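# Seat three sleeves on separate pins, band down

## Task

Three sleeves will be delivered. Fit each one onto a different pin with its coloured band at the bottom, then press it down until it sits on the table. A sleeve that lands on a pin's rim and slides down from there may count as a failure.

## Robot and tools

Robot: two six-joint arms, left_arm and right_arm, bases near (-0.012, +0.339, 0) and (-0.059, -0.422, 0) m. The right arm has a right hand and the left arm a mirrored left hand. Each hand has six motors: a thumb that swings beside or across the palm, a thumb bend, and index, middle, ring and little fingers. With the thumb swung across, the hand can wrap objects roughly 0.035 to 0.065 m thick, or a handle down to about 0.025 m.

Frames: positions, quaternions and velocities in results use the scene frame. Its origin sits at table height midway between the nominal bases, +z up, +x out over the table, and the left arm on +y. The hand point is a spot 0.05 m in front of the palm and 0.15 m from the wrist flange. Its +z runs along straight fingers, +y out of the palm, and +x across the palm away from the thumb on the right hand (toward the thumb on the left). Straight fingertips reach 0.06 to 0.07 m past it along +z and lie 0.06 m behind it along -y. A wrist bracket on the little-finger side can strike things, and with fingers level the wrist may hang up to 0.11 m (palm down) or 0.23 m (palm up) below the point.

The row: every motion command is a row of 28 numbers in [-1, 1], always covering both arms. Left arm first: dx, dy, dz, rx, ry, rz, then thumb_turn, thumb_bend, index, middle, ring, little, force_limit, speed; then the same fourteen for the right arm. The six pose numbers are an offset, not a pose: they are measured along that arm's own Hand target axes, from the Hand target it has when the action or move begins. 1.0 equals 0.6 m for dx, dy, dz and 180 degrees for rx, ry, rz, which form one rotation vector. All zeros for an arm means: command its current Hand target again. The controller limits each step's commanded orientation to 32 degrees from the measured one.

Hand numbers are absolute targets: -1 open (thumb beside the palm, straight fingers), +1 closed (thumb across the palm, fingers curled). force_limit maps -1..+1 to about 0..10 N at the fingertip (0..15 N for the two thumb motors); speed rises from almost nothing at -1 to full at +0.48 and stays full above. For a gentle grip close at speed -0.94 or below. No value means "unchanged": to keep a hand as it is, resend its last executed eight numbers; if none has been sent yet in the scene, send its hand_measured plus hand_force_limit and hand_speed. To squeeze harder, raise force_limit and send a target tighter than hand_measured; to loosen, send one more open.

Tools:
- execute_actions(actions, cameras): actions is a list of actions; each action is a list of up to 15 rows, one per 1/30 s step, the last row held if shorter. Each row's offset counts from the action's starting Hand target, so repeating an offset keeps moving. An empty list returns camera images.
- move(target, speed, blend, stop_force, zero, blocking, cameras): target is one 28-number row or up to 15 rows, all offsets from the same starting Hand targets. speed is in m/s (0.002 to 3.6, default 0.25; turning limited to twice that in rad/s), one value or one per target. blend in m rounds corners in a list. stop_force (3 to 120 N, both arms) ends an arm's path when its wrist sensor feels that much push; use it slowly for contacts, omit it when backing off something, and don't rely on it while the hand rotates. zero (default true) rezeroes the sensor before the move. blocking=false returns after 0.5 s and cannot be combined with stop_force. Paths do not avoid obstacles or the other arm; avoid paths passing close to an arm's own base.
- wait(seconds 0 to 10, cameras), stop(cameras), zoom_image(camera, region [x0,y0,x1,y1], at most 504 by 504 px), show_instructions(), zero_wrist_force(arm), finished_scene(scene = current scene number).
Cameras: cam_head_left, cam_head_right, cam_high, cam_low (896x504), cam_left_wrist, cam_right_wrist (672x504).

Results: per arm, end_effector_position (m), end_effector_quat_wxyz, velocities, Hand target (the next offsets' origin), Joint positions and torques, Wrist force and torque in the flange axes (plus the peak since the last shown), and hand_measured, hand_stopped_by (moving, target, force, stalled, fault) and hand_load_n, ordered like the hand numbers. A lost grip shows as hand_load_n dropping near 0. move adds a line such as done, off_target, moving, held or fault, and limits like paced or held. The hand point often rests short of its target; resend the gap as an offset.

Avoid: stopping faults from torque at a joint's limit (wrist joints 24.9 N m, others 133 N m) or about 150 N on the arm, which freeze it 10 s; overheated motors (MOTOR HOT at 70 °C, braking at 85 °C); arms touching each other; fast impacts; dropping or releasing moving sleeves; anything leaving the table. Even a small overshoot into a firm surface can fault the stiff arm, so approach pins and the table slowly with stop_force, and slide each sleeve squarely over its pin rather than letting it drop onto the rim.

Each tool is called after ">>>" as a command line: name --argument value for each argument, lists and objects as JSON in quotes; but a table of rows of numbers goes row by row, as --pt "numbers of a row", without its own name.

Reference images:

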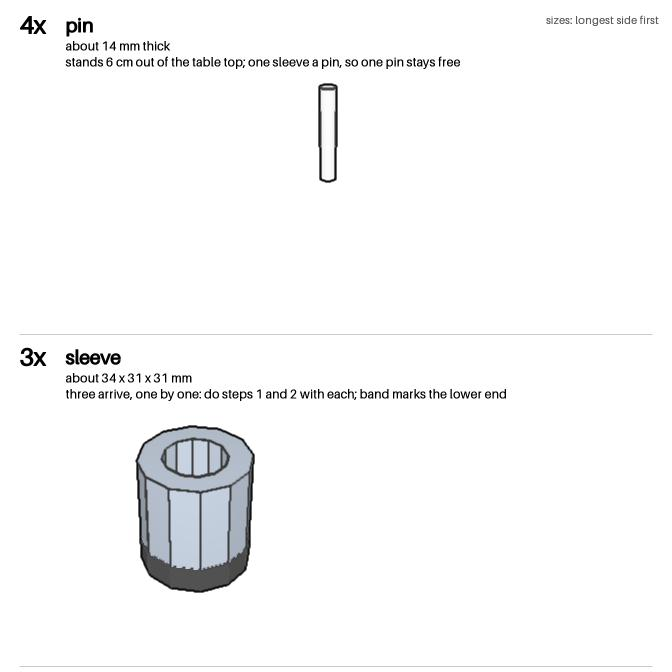

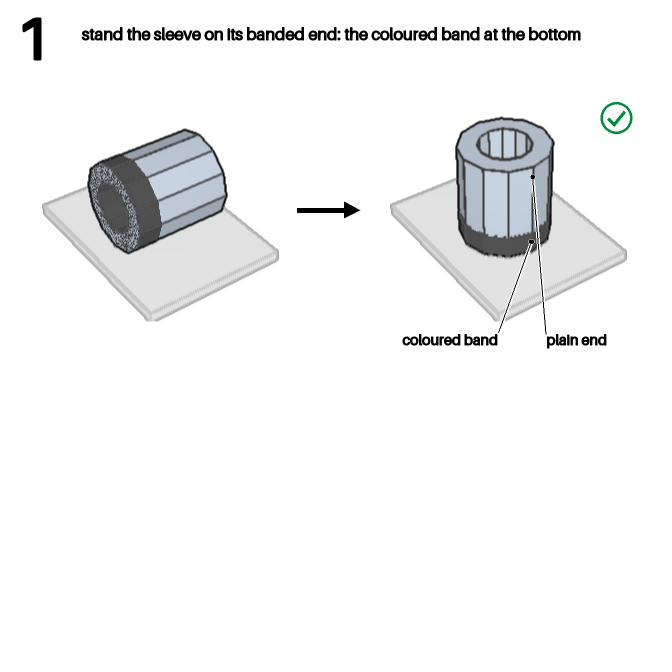

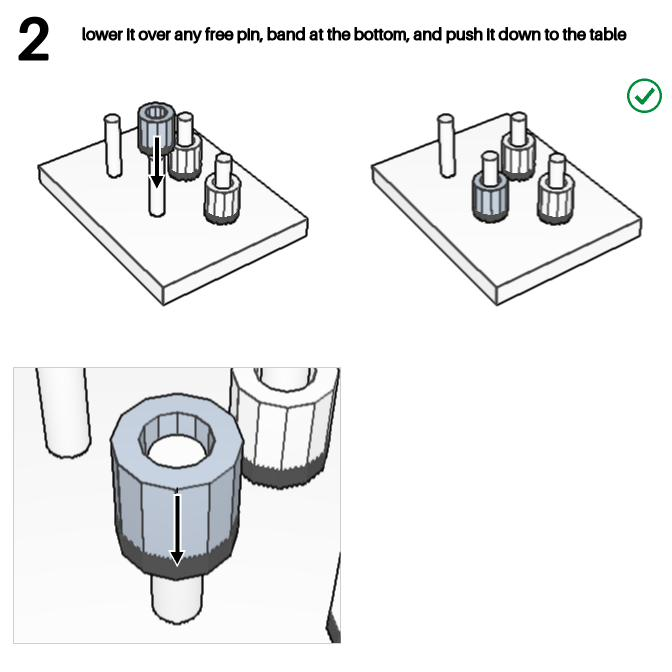

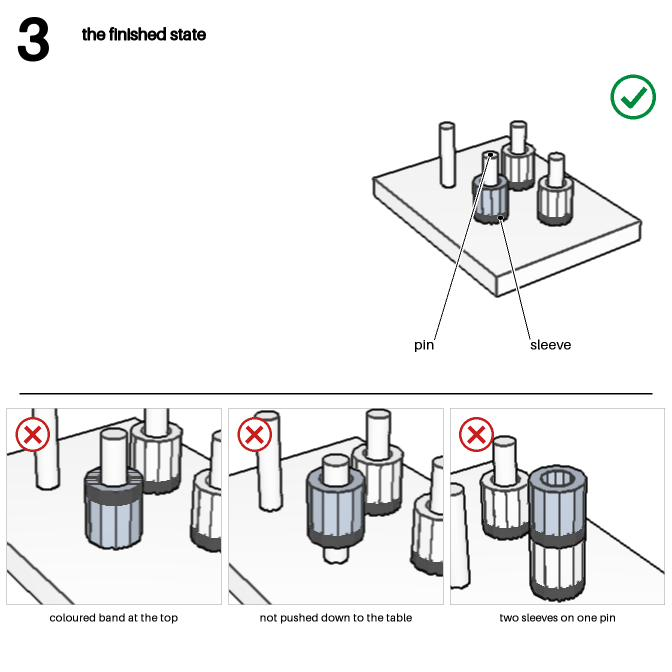

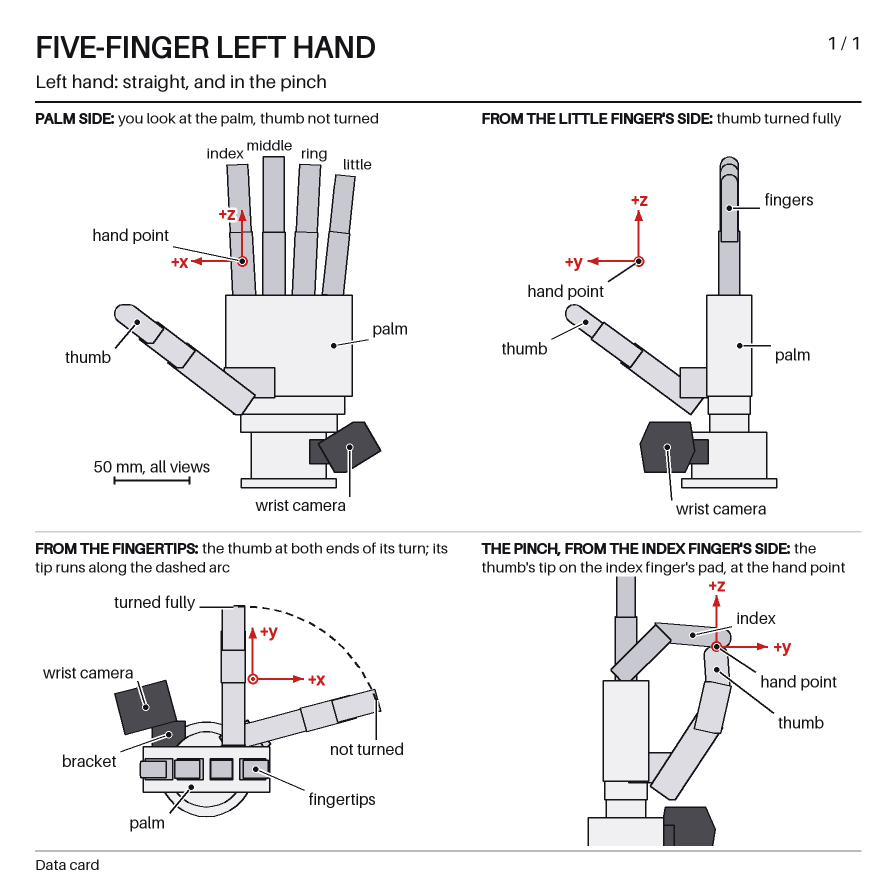

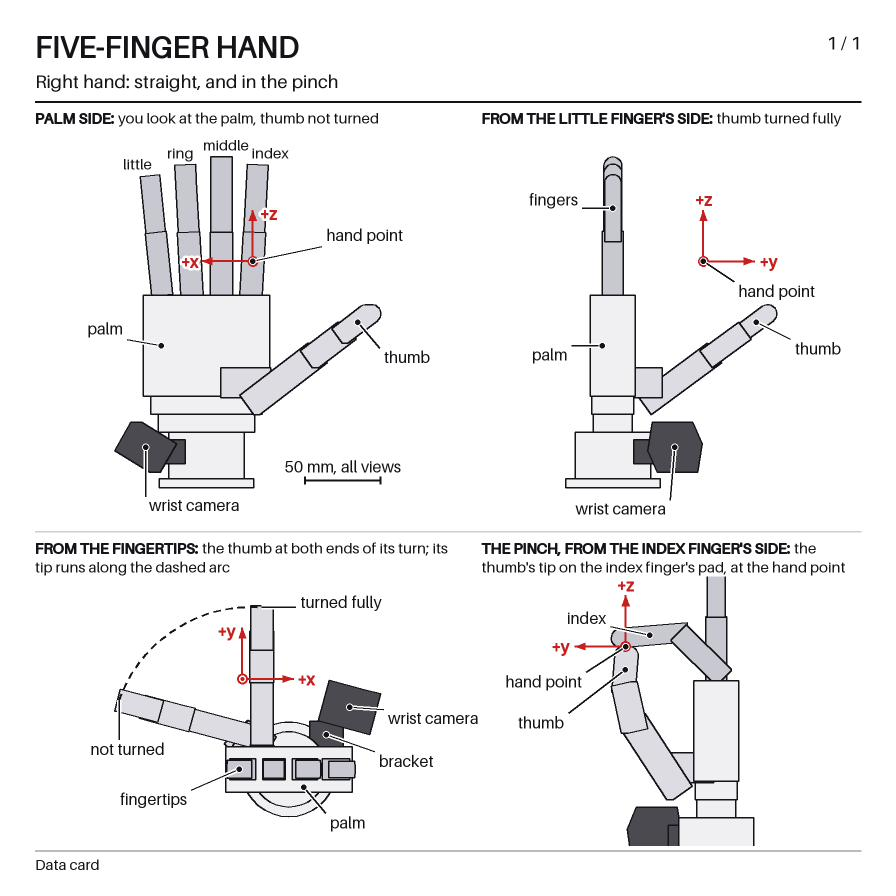

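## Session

>>> execute_actions --actions '[]'

Scene clock: 0.00 s.
left_arm: end_effector_position=(+0.2821, -0.0193, +0.3198) hand_measured=(-1.000, -1.000, -1.000, -1.000, -1.000, -1.000) hand_load_n=(+0.0, +0.0, +0.0, +0.0, +0.0, +0.0) hand_stopped_by=(target, target, target, target, target, target) hand_force_limit=0.00 hand_speed=-0.80 end_effector_quat_wxyz=(+0.010, +0.956, -0.201, +0.214) | right_arm: end_effector_position=(+0.2295, -0.4650, +0.2225) hand_measured=(-1.000, -1.000, -1.000, -1.000, -1.000, -1.000) hand_load_n=(+0.0, +0.0, +0.0, +0.5, +0.0, +0.0) hand_stopped_by=(target, target, target, target, target, target) hand_force_limit=0.00 hand_speed=-0.80 end_effector_quat_wxyz=(+0.343, -0.076, +0.726, -0.590)
Joint positions: left_arm=[2.643 -1.564 -1.599 2.01 -1.683 1.482] | right_arm=[-0.097 -2.29 2.552 -0.161 2.416 -2.643]
Joint velocities: within noise
Joint torques (N m): no reading
Motor temperatures (°C): left_arm=[26 34 40 36 40 33] | right_arm=[28 27 30 34 38 34]
Wrist force (N): no reading
Wrist torque (N m): no reading
Wrist force, peak (N): no reading
Hand target: left_arm +0.2821, -0.0193, +0.3198; +0.010, +0.956, -0.201, +0.214 | right_arm +0.2295, -0.4650, +0.2225; +0.343, -0.076, +0.726, -0.590

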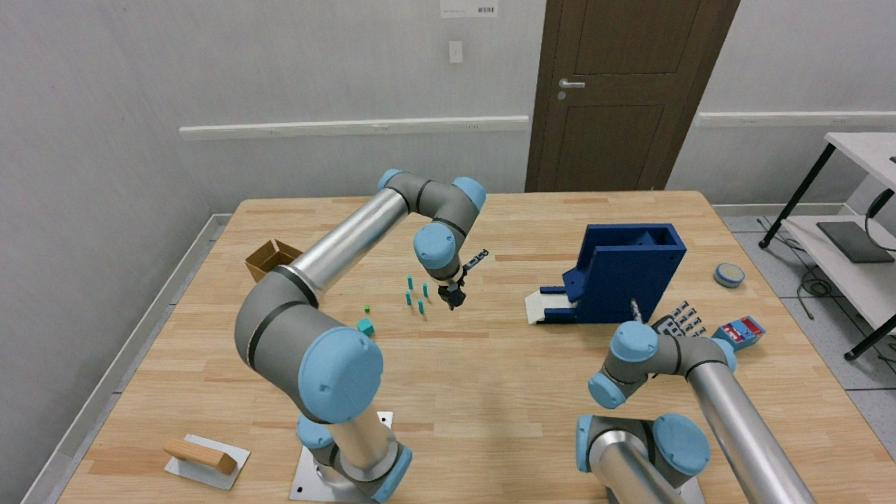

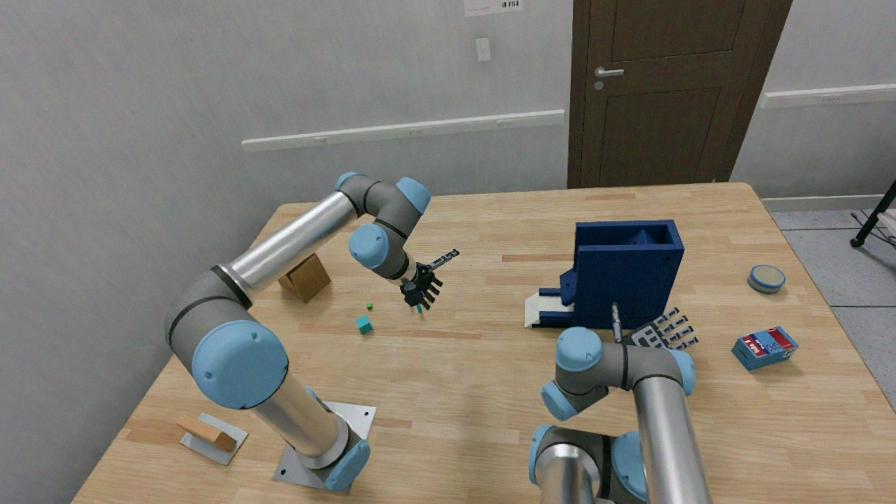

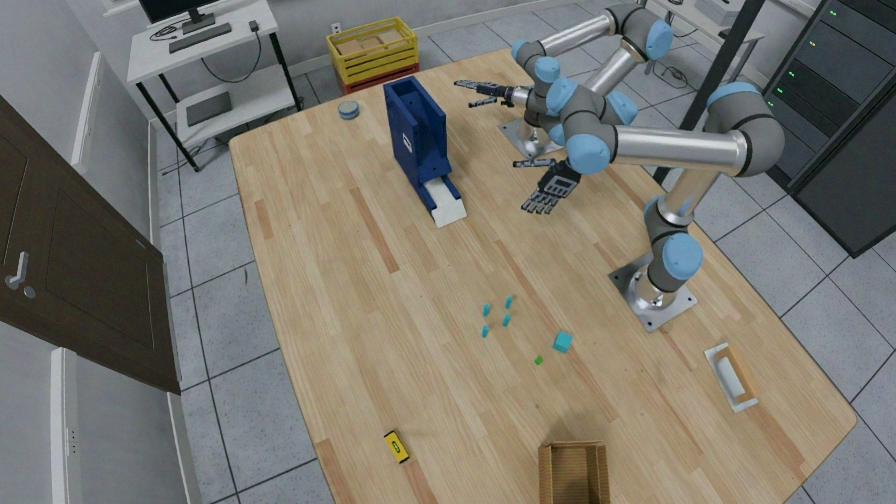

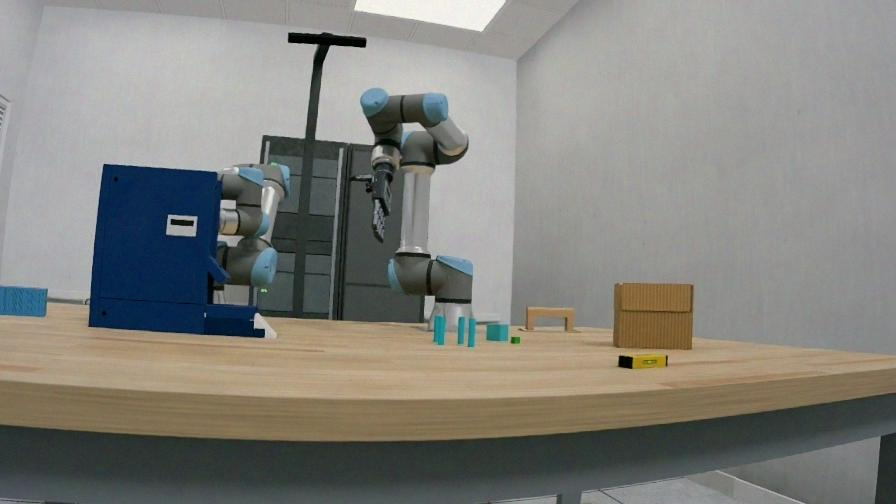

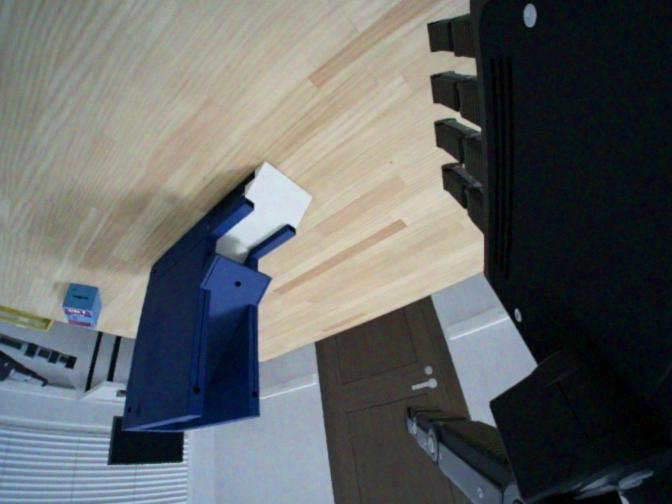

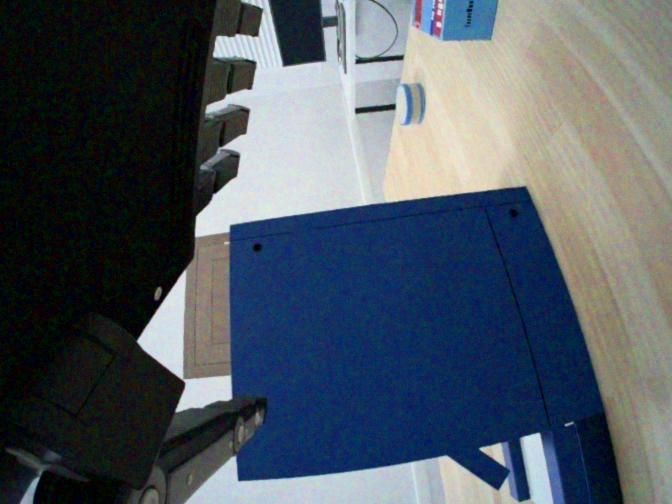

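>>> wait --seconds 3 --cameras '["cam_high","cam_low"]'

>>> zoom_image --camera "cam_high" --region '[465, 285, 525, 345]'

>>> zoom_image --camera "cam_high" --region '[380, 160, 500, 280]'

Scene clock: 5.97 s.
left_arm: end_effector_position=(+0.2821, -0.0193, +0.3198) hand_measured=(-1.000, -1.000, -1.000, -1.000, -1.000, -1.000) hand_load_n=(+0.0, +0.0, +0.0, +0.5, +0.0, +0.0) hand_stopped_by=(target, target, target, target, target, target) hand_force_limit=0.00 hand_speed=-0.80 end_effector_quat_wxyz=(+0.010, +0.956, -0.201, +0.214) | right_arm: end_effector_position=(+0.2295, -0.4650, +0.2225) hand_measured=(-1.000, -1.000, -1.000, -1.000, -1.000, -1.000) hand_load_n=(+0.0, +0.0, +0.0, +0.0, +0.0, +0.0) hand_stopped_by=(target, target, target, target, target, target) hand_force_limit=0.00 hand_speed=-0.80 end_effector_quat_wxyz=(+0.343, -0.076, +0.726, -0.590)
Joint positions: left_arm=[2.643 -1.564 -1.599 2.01 -1.683 1.482] | right_arm=[-0.097 -2.29 2.552 -0.161 2.416 -2.643]
Joint torques (N m): left_arm=[-0.65 19.94 19.23 -1.76 -0.17 -0.22] | right_arm=[-0.1 8.69 -21.51 -0.78 -0.12 0.07]
Wrist force (N): left_arm=[0.2 0.1 -0.1] | right_arm=[0.0 0.0 0.0]
Wrist torque (N m): left_arm=[0.03 -0.03 0.00] | right_arm=[0.00 0.00 0.00]
Wrist force, peak (N): left_arm=[0.4 0.3 0.0] | right_arm=[-0.2 0.5 0.0]
Hand target: left_arm +0.2821, -0.0193, +0.3198; +0.010, +0.956, -0.201, +0.214 | right_arm +0.2295, -0.4650, +0.2225; +0.343, -0.076, +0.726, -0.590
wait: 3.00 s; at rest from the start
Images, in order (width x height): cam_high 896x504, cam_low 896x504.

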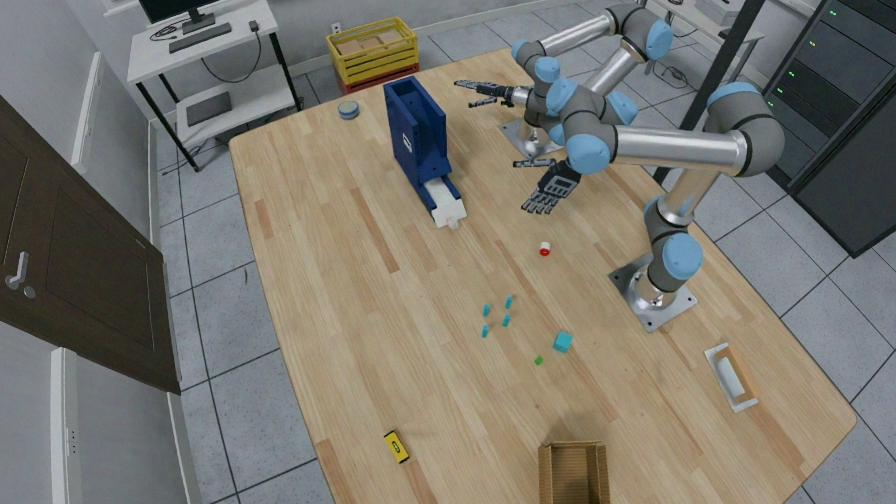

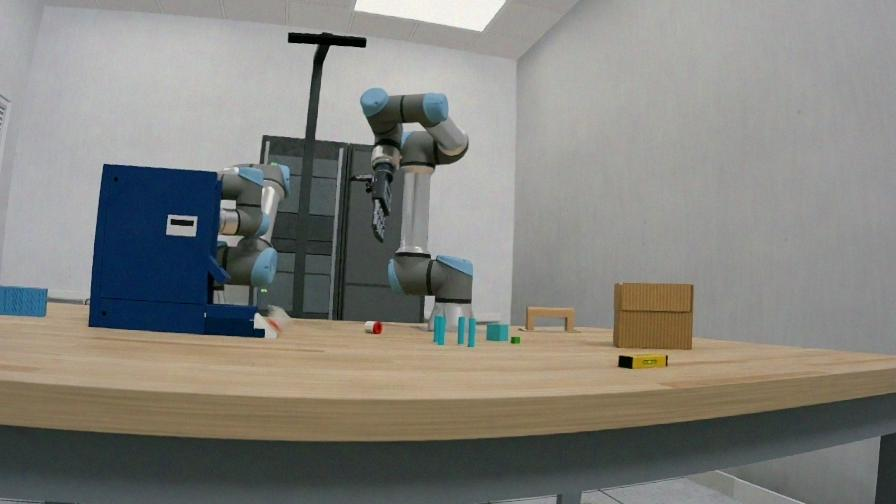

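Scaled by 8.400 from the camera's 896x504 image, which has a finer 1280x720 frame.

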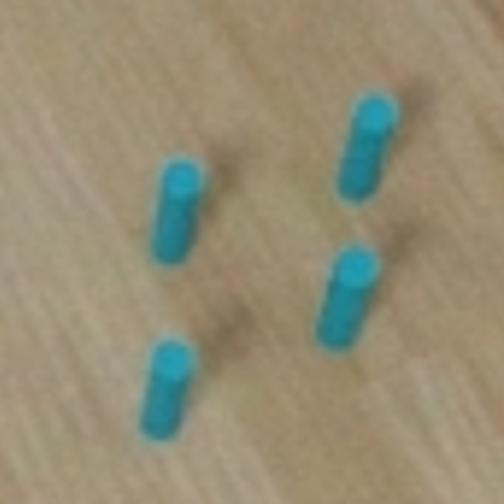

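Scaled by 4.200 from the camera's 896x504 image, which has a finer 1280x720 frame.

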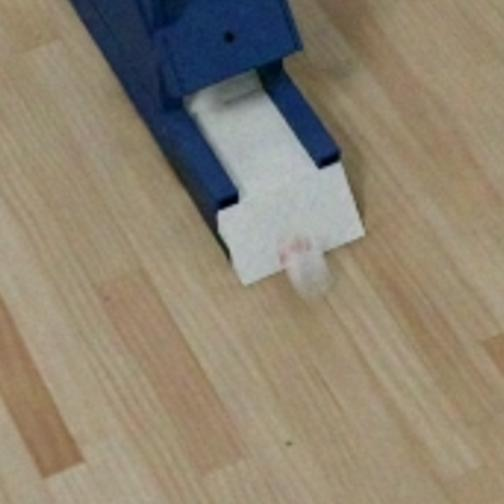

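>>> wait --seconds 4 --cameras '["cam_high","cam_low","cam_head_left","cam_left_wrist"]'

>>> zoom_image --camera "cam_high" --region '[440, 200, 580, 340]'

Scene clock: 11.20 s.
left_arm: end_effector_position=(+0.2821, -0.0193, +0.3198) hand_measured=(-1.000, -1.000, -1.000, -1.000, -1.000, -1.000) hand_load_n=(+0.0, +0.0, +0.0, +0.0, +0.0, +0.0) hand_stopped_by=(target, target, target, target, target, target) hand_force_limit=0.00 hand_speed=-0.80 end_effector_quat_wxyz=(+0.010, +0.956, -0.201, +0.214) | right_arm: end_effector_position=(+0.2295, -0.4650, +0.2225) hand_measured=(-1.000, -1.000, -1.000, -1.000, -1.000, -1.000) hand_load_n=(+0.0, +0.0, +0.0, +0.0, +0.0, +0.0) hand_stopped_by=(target, target, target, target, target, target) hand_force_limit=0.00 hand_speed=-0.80 end_effector_quat_wxyz=(+0.343, -0.076, +0.726, -0.590)
Joint positions: left_arm=[2.643 -1.564 -1.599 2.01 -1.683 1.482] | right_arm=[-0.097 -2.29 2.552 -0.161 2.416 -2.643]
Joint torques (N m): left_arm=[-0.46 19.79 19.41 -1.92 -0.09 -0.37] | right_arm=[-0.73 9.13 -21.72 -0.81 -0.15 0.17]
Wrist force (N): left_arm=[0.2 -0.2 0.1] | right_arm=[0.0 0.0 0.2]
Wrist torque (N m): left_arm=[-0.04 -0.03 0.02] | right_arm=[-0.01 0.00 0.00]
Wrist force, peak (N): left_arm=[0.4 -0.2 -0.1] | right_arm=[0.3 0.3 0.3]
Hand target: left_arm +0.2821, -0.0193, +0.3198; +0.010, +0.956, -0.201, +0.214 | right_arm +0.2295, -0.4650, +0.2225; +0.343, -0.076, +0.726, -0.590
wait: 4.00 s; at rest from the start
Images, in order (width x height): cam_head_left 896x504, cam_high 896x504, cam_low 896x504, cam_left_wrist 672x504.

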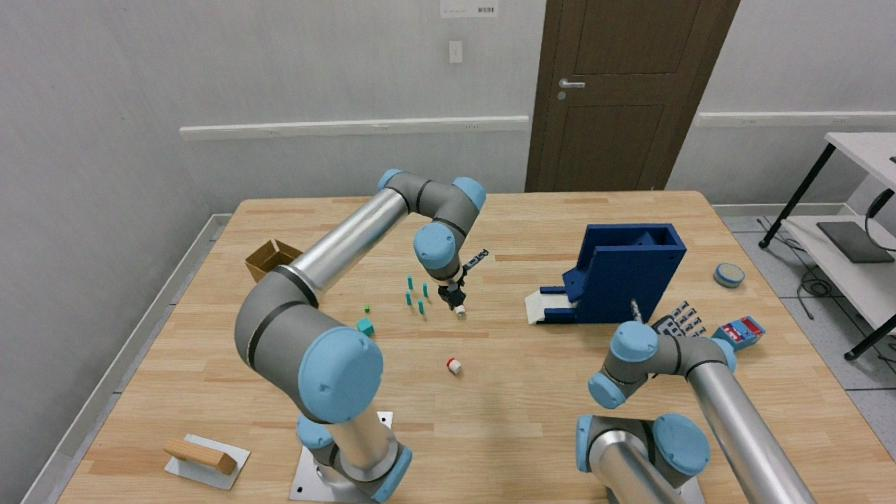

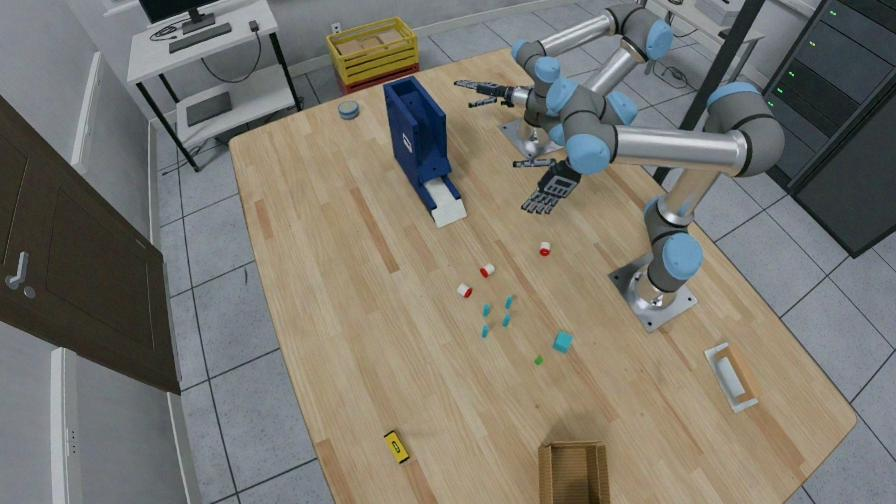

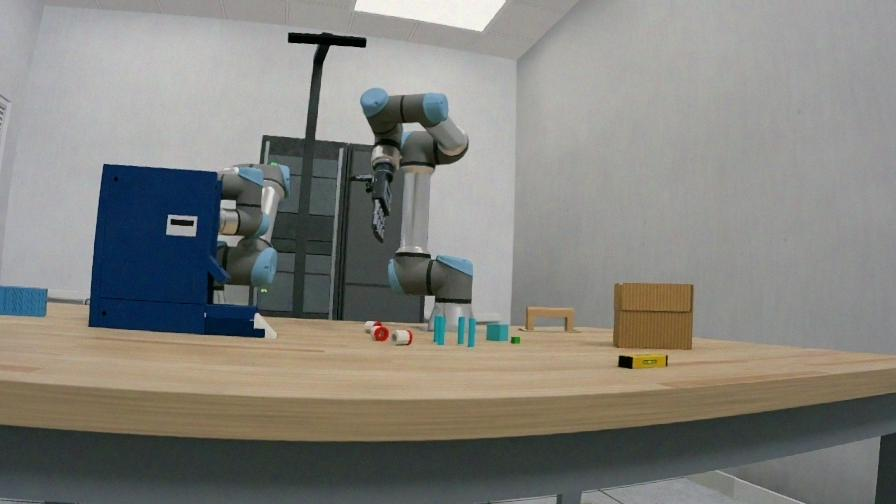

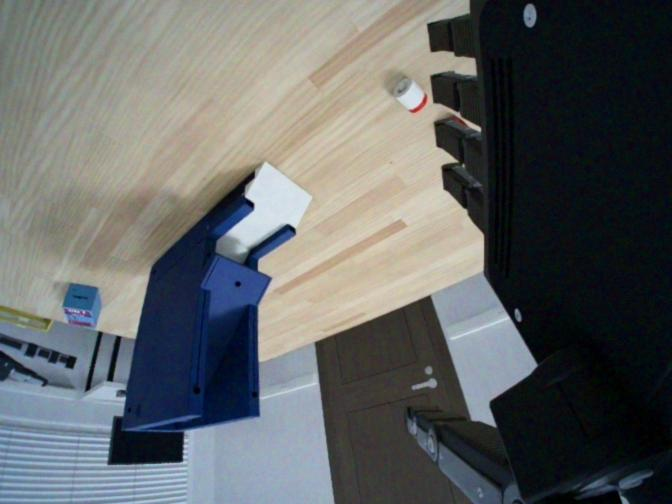

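Scaled by 3.600 from the camera's 896x504 image, which has a finer 1280x720 frame.

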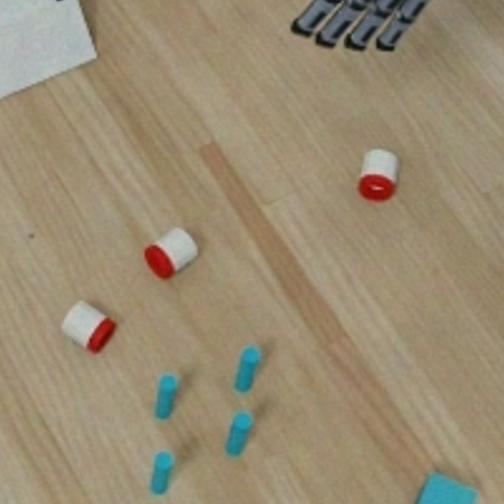

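>>> zoom_image --camera "cam_high" --region '[525, 230, 565, 270]'

>>> zoom_image --camera "cam_high" --region '[450, 260, 500, 310]'

>>> zoom_image --camera "cam_low" --region '[355, 305, 435, 355]'

Scaled by 12.600 from the camera's 896x504 image, which has a finer 1280x720 frame.

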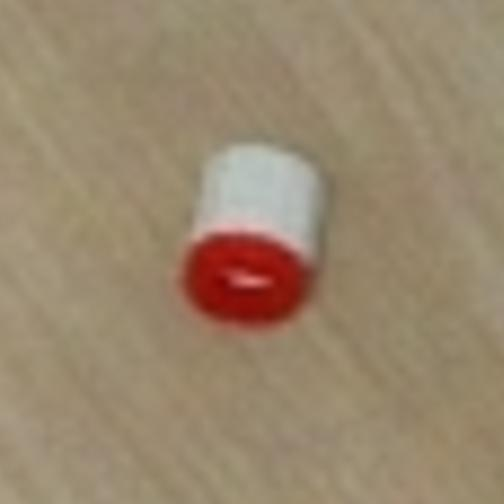

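Scaled by 10.080 from the camera's 896x504 image, which has a finer 1280x720 frame.

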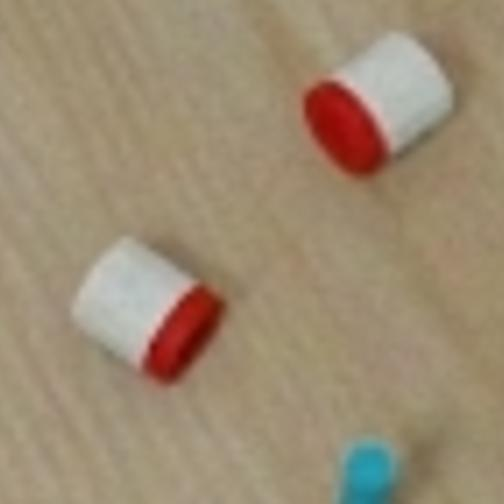

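Scaled by 6.300 from the camera's 896x504 image, which has a finer 1280x720 frame.

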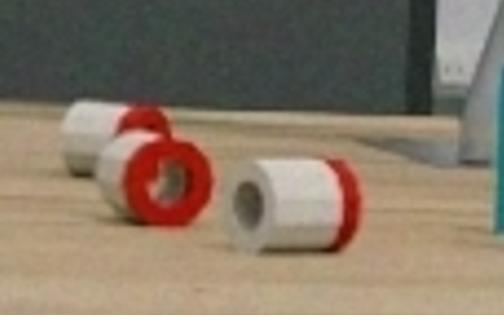

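>>> move --target '[0.4532,-0.0877,0.2488,0.1729,0.406,0.4956,1,-0.6,-0.4,-0.4,-1,-1,-0.4,-0.3,0,0,0,0,0,0,-1,-1,-1,-1,-1,-1,0,-0.8]' --speed 0.5 --cameras '["cam_high"]'

Scene clock: 158.73 s.
left_arm: end_effector_position=(+0.5881, -0.0900, +0.2998) hand_measured=(+1.000, -0.600, -0.400, -0.400, -1.000, -1.000) hand_load_n=(+0.0, +0.0, +0.0, +0.0, +0.0, +0.0) hand_stopped_by=(target, target, target, target, target, target) hand_force_limit=-0.40 hand_speed=-0.30 end_effector_quat_wxyz=(+0.241, -0.242, +0.664, -0.665) | right_arm: end_effector_position=(+0.2295, -0.4650, +0.2225) hand_measured=(-1.000, -1.000, -1.000, -1.000, -1.000, -1.000) hand_load_n=(+0.0, +0.0, +0.0, +0.0, +0.0, +0.0) hand_stopped_by=(target, target, target, target, target, target) hand_force_limit=0.00 hand_speed=-0.80 end_effector_quat_wxyz=(+0.343, -0.076, +0.726, -0.590)
Joint positions: left_arm=[2.994 -1.851 -1.578 3.429 -0.874 3.141] | right_arm=[-0.097 -2.29 2.552 -0.161 2.416 -2.643]
Joint torques (N m): left_arm=[-5.47 37.19 14.06 1 1.45 0.39] | right_arm=[1.17 18.69 -24.68 -1.82 -2.14 1.12]
Wrist force (N): left_arm=[0.0 -2.0 1.6] | right_arm=[0.0 0.2 0.1]
Wrist torque (N m): left_arm=[-0.25 0.02 0.24] | right_arm=[0.02 0.00 0.00]
Wrist force, peak (N): left_arm=[-0.3 -2.3 2.5] | right_arm=[0.1 0.6 0.2]
Hand target: left_arm +0.5880, -0.0901, +0.2998; +0.241, -0.242, +0.664, -0.665 | right_arm +0.2295, -0.4650, +0.2225; +0.343, -0.076, +0.726, -0.590
Off the commanded pose: left_arm 0.000 m, 0 deg | right_arm 0.000 m, 0 deg.
move: done
Images, in order (width x height): cam_high 896x504.

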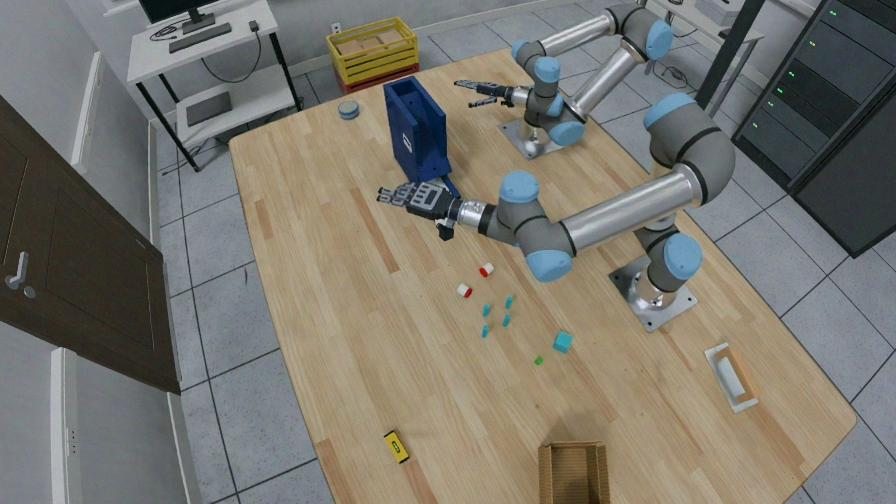

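>>> move --pt "0.3219 0 -0.218 0 0.3056 0 1 -0.6 -0.4 -0.4 -1 -1 -0.4 -0.3 0 0 0 0 0 0 -1 -1 -1 -1 -1 -1 0 -0.8" --pt "0.3351 0 -0.586 0 0.5944 0 1 -0.6 -0.4 -0.4 -1 -1 -0.4 -0.3 0 0 0 0 0 0 -1 -1 -1 -1 -1 -1 0 -0.8" --pt "-0.097 0.1667 -0.2712 -0.0957 0.5838 0.1294 1 -0.6 -0.4 -0.4 -1 -1 -0.4 -0.3 0 0 0 0 0 0 -1 -1 -1 -1 -1 -1 0 -0.8" --speed 0.45 --blend '[0.05,0.05,0]' --cameras '["cam_high","cam_left_wrist"]'

Scene clock: 168.47 s.
left_arm: end_effector_position=(+0.5281, +0.0720, +0.1998) hand_measured=(+1.000, -0.600, -0.400, -0.400, -1.000, -1.000) hand_load_n=(+0.0, +0.0, +0.0, +0.0, +0.0, +0.0) hand_stopped_by=(target, target, target, target, target, target) hand_force_limit=-0.40 hand_speed=-0.30 end_effector_quat_wxyz=(-0.297, +0.466, +0.703, -0.448) | right_arm: end_effector_position=(+0.2295, -0.4650, +0.2225) hand_measured=(-1.000, -1.000, -1.000, -1.000, -1.000, -1.000) hand_load_n=(-0.5, +0.0, -0.5, +0.0, +0.0, +0.0) hand_stopped_by=(target, target, target, target, target, target) hand_force_limit=0.00 hand_speed=-0.80 end_effector_quat_wxyz=(+0.343, -0.076, +0.726, -0.590)
Joint positions: left_arm=[3.058 -2.416 -0.717 3.624 1.11 2.909] | right_arm=[-0.097 -2.29 2.552 -0.161 2.416 -2.643]
Joint torques (N m): left_arm=[-4.05 42.87 30.78 2.16 -1.96 -0.19] | right_arm=[1.26 18.68 -24.58 -1.74 -2.27 1.21]
Wrist force (N): left_arm=[-0.2 -2.4 0.9] | right_arm=[-0.3 0.2 -0.2]
Wrist torque (N m): left_arm=[-0.24 -0.04 0.08] | right_arm=[0.04 0.05 -0.02]
Wrist force, peak (N): left_arm=[1.1 -2.8 3.7] | right_arm=[0.0 0.5 -0.1]
Hand target: left_arm +0.5281, +0.0720, +0.1998; -0.297, +0.466, +0.703, -0.448 | right_arm +0.2295, -0.4650, +0.2225; +0.343, -0.076, +0.726, -0.590
Off the commanded pose: left_arm 0.000 m, 0 deg | right_arm 0.000 m, 0 deg.
move: done
Images, in order (width x height): cam_high 896x504, cam_left_wrist 672x504.

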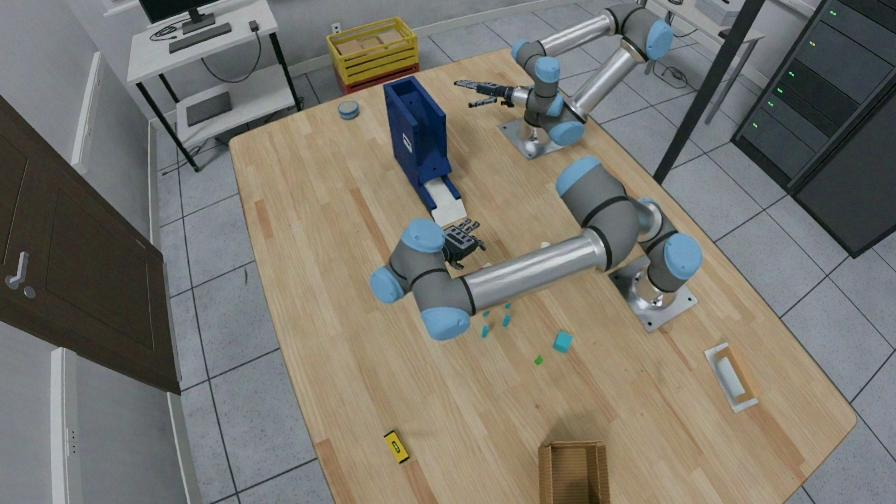

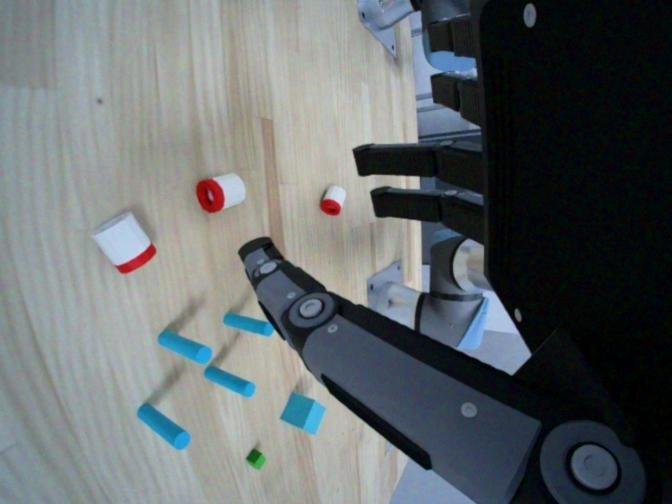

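>>> zoom_image --camera "cam_left_wrist" --region '[80, 160, 280, 310]'

>>> zoom_image --camera "cam_left_wrist" --region '[120, 300, 320, 450]'

>>> zoom_image --camera "cam_left_wrist" --region '[290, 160, 370, 240]'

Scaled by 2.520 from the camera's 672x504 image, which has a finer 960x720 frame.

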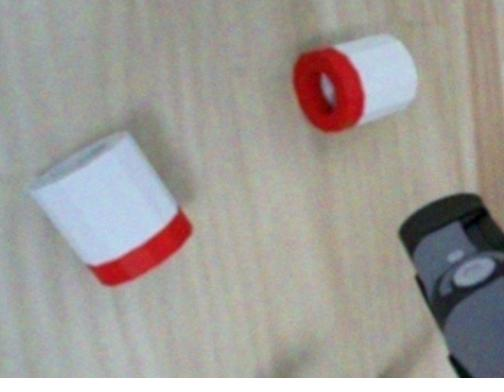

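Scaled by 2.520 from the camera's 672x504 image, which has a finer 960x720 frame.

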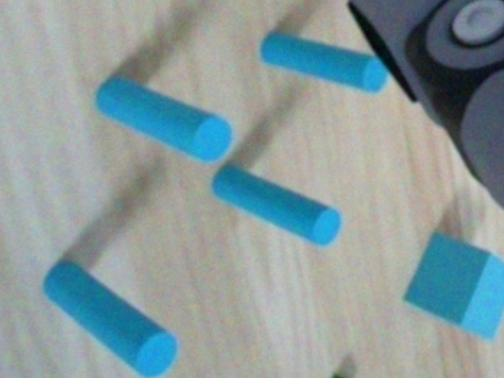

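Scaled by 6.300 from the camera's 672x504 image, which has a finer 960x720 frame.

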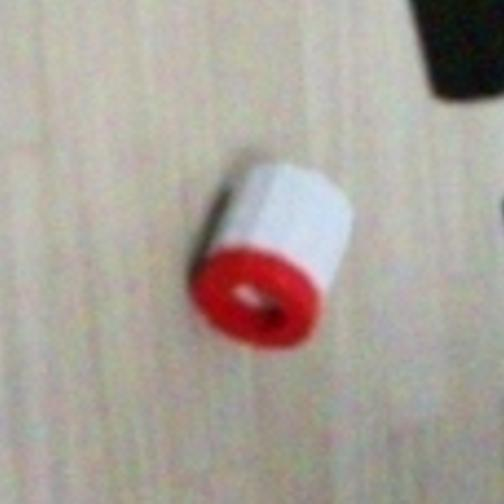

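>>> move --target '[0.0053,0.1668,0.0753,0,0.0076,0.0035,1,-0.6,-0.4,-0.4,-1,-1,-0.4,-0.3,0,0,0,0,0,0,-1,-1,-1,-1,-1,-1,0,-0.8]' --speed 0.2 --cameras '["cam_left_wrist","cam_low"]'

>>> zoom_image --camera "cam_left_wrist" --region '[150, 150, 350, 300]'

Scene clock: 193.43 s.
left_arm: end_effector_position=(+0.5280, +0.0754, +0.0900) hand_measured=(+1.000, -0.600, -0.400, -0.400, -1.000, -1.000) hand_load_n=(+0.0, +0.0, +0.0, +0.0, +0.0, +0.0) hand_stopped_by=(target, target, target, target, target, target) hand_force_limit=-0.40 hand_speed=-0.30 end_effector_quat_wxyz=(-0.303, +0.475, +0.697, -0.444) | right_arm: end_effector_position=(+0.2295, -0.4650, +0.2225) hand_measured=(-1.000, -1.000, -1.000, -1.000, -1.000, -1.000) hand_load_n=(+0.0, +0.0, +0.0, +0.0, +0.0, +0.0) hand_stopped_by=(target, target, target, target, target, target) hand_force_limit=0.00 hand_speed=-0.80 end_effector_quat_wxyz=(+0.343, -0.076, +0.726, -0.590)
Joint positions: left_arm=[3.056 -2.463 -0.913 3.861 1.131 2.921] | right_arm=[-0.097 -2.29 2.552 -0.161 2.416 -2.643]
Joint torques (N m): left_arm=[-2.33 62.64 21.94 0.44 -1.82 -2.29] | right_arm=[0.87 18.57 -25.54 -1.53 -2.22 1.4]
Wrist force (N): left_arm=[-0.2 -2.4 1.1] | right_arm=[-0.1 -0.1 0.2]
Wrist torque (N m): left_arm=[-0.25 -0.02 0.09] | right_arm=[-0.04 0.02 -0.02]
Wrist force, peak (N): left_arm=[-0.2 -4.0 0.0] | right_arm=[-0.1 0.6 -0.2]
Hand target: left_arm +0.5281, +0.0754, +0.0900; -0.303, +0.475, +0.697, -0.444 | right_arm +0.2295, -0.4650, +0.2225; +0.343, -0.076, +0.726, -0.590
Off the commanded pose: left_arm 0.000 m, 0 deg | right_arm 0.000 m, 0 deg.
move: done
Images, in order (width x height): cam_low 896x504, cam_left_wrist 672x504.

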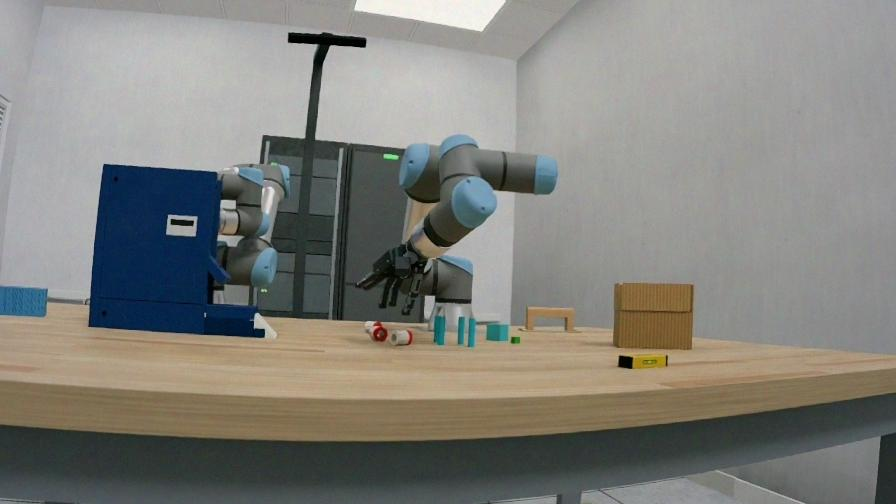

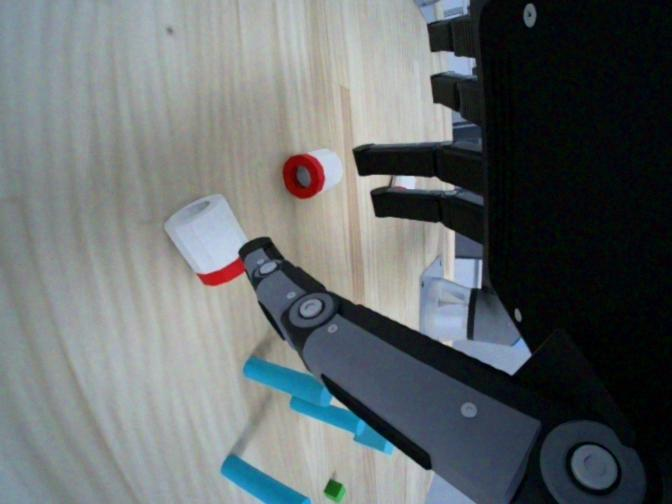

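Scaled by 2.520 from the camera's 672x504 image, which has a finer 960x720 frame.

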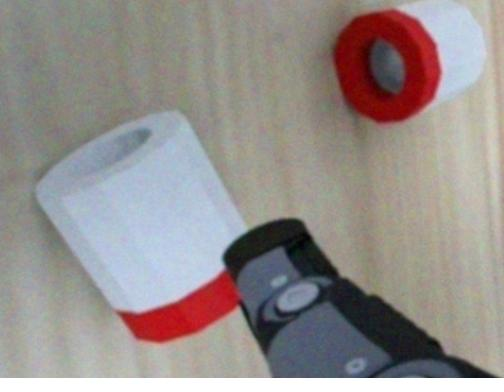

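>>> move --target '[-0.0123,0.068,0.0317,0,0,0,1,-0.6,-0.4,-0.4,-1,-1,-0.4,-0.3,0,0,0,0,0,0,-1,-1,-1,-1,-1,-1,0,-0.8]' --speed 0.1 --cameras '["cam_left_wrist","cam_low","cam_high"]'

>>> zoom_image --camera "cam_low" --region '[355, 295, 435, 350]'

>>> zoom_image --camera "cam_left_wrist" --region '[200, 150, 400, 300]'

Scene clock: 221.97 s.
left_arm: end_effector_position=(+0.5307, +0.0684, +0.0449) hand_measured=(+1.000, -0.600, -0.400, -0.400, -1.000, -1.000) hand_load_n=(+0.0, +0.0, +0.0, +0.0, +0.0, +0.0) hand_stopped_by=(target, target, target, target, target, target) hand_force_limit=-0.40 hand_speed=-0.30 end_effector_quat_wxyz=(-0.303, +0.475, +0.697, -0.444) | right_arm: end_effector_position=(+0.2295, -0.4650, +0.2225) hand_measured=(-1.000, -1.000, -1.000, -1.000, -1.000, -1.000) hand_load_n=(+0.0, +0.0, +0.0, +0.0, +0.0, +0.0) hand_stopped_by=(target, target, target, target, target, target) hand_force_limit=0.00 hand_speed=-0.80 end_effector_quat_wxyz=(+0.343, -0.076, +0.726, -0.590)
Joint positions: left_arm=[3.047 -2.511 -0.941 3.939 1.124 2.917] | right_arm=[-0.097 -2.29 2.552 -0.161 2.416 -2.643]
Joint torques (N m): left_arm=[3.19 66.99 30.09 -3.09 0.64 -0.98] | right_arm=[1.54 19.03 -25.18 -1.16 -2.16 1.62]
Wrist force (N): left_arm=[-0.1 -2.3 0.8] | right_arm=[0.1 0.1 -0.1]
Wrist torque (N m): left_arm=[-0.20 -0.06 0.20] | right_arm=[0.03 0.00 0.00]
Wrist force, peak (N): left_arm=[-0.2 -3.8 0.2] | right_arm=[0.5 0.4 0.1]
Hand target: left_arm +0.5308, +0.0685, +0.0449; -0.303, +0.475, +0.697, -0.444 | right_arm +0.2295, -0.4650, +0.2225; +0.343, -0.076, +0.726, -0.590
Off the commanded pose: left_arm 0.000 m, 0 deg | right_arm 0.000 m, 0 deg.
move: done
Images, in order (width x height): cam_high 896x504, cam_low 896x504, cam_left_wrist 672x504.

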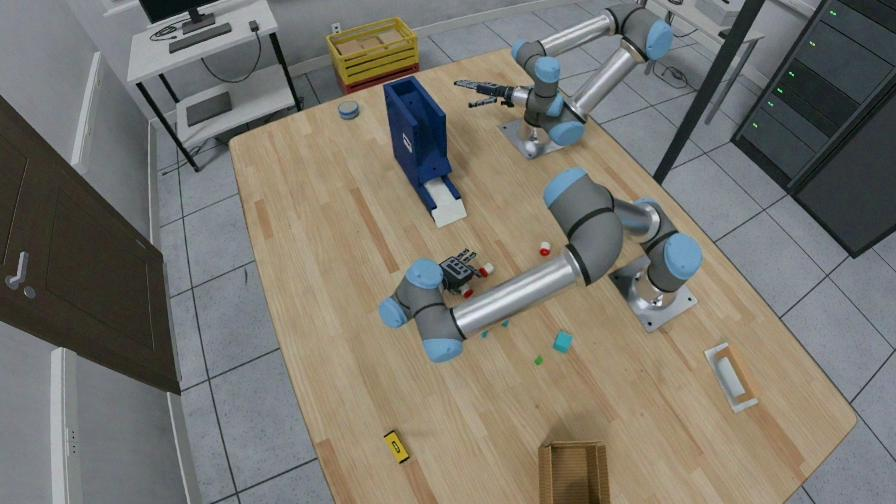

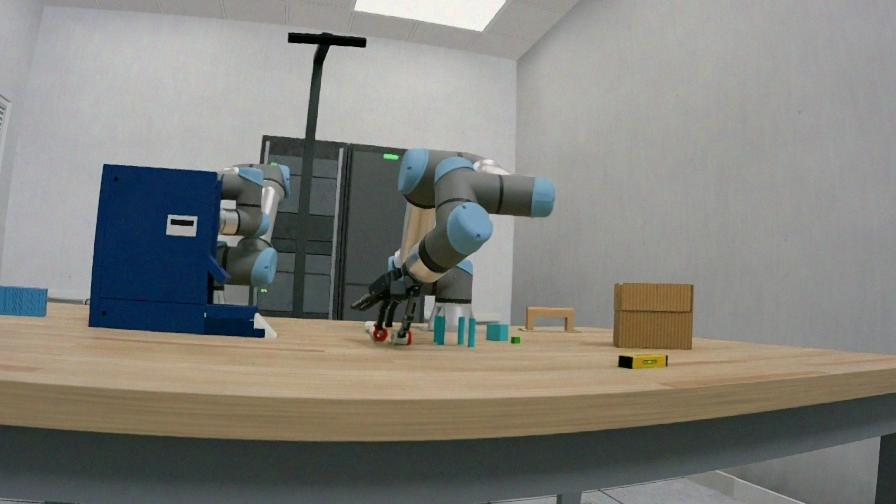

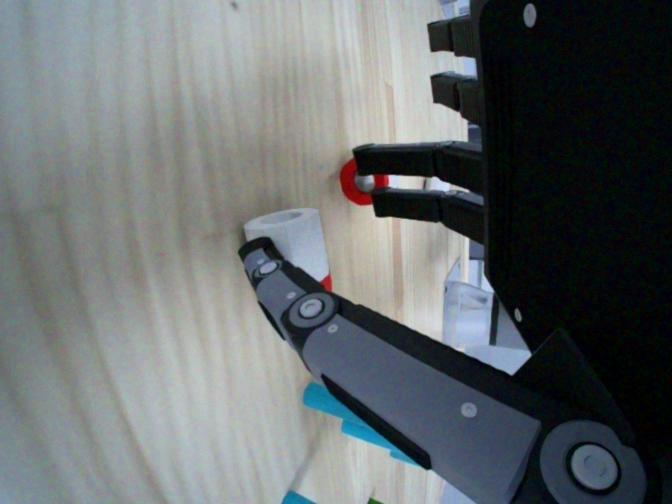

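Scaled by 6.300 from the camera's 896x504 image, which has a finer 1280x720 frame.

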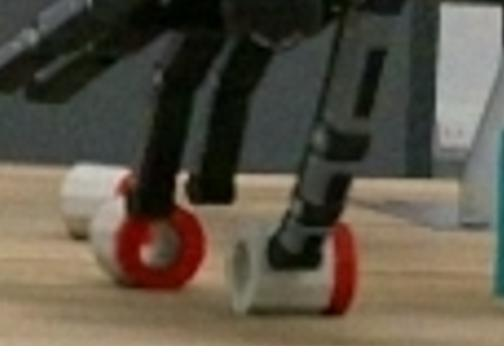

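Scaled by 2.520 from the camera's 672x504 image, which has a finer 960x720 frame.

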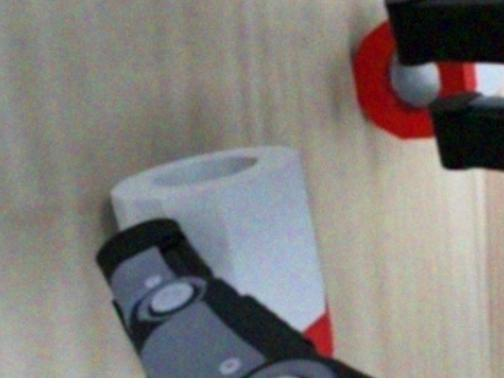

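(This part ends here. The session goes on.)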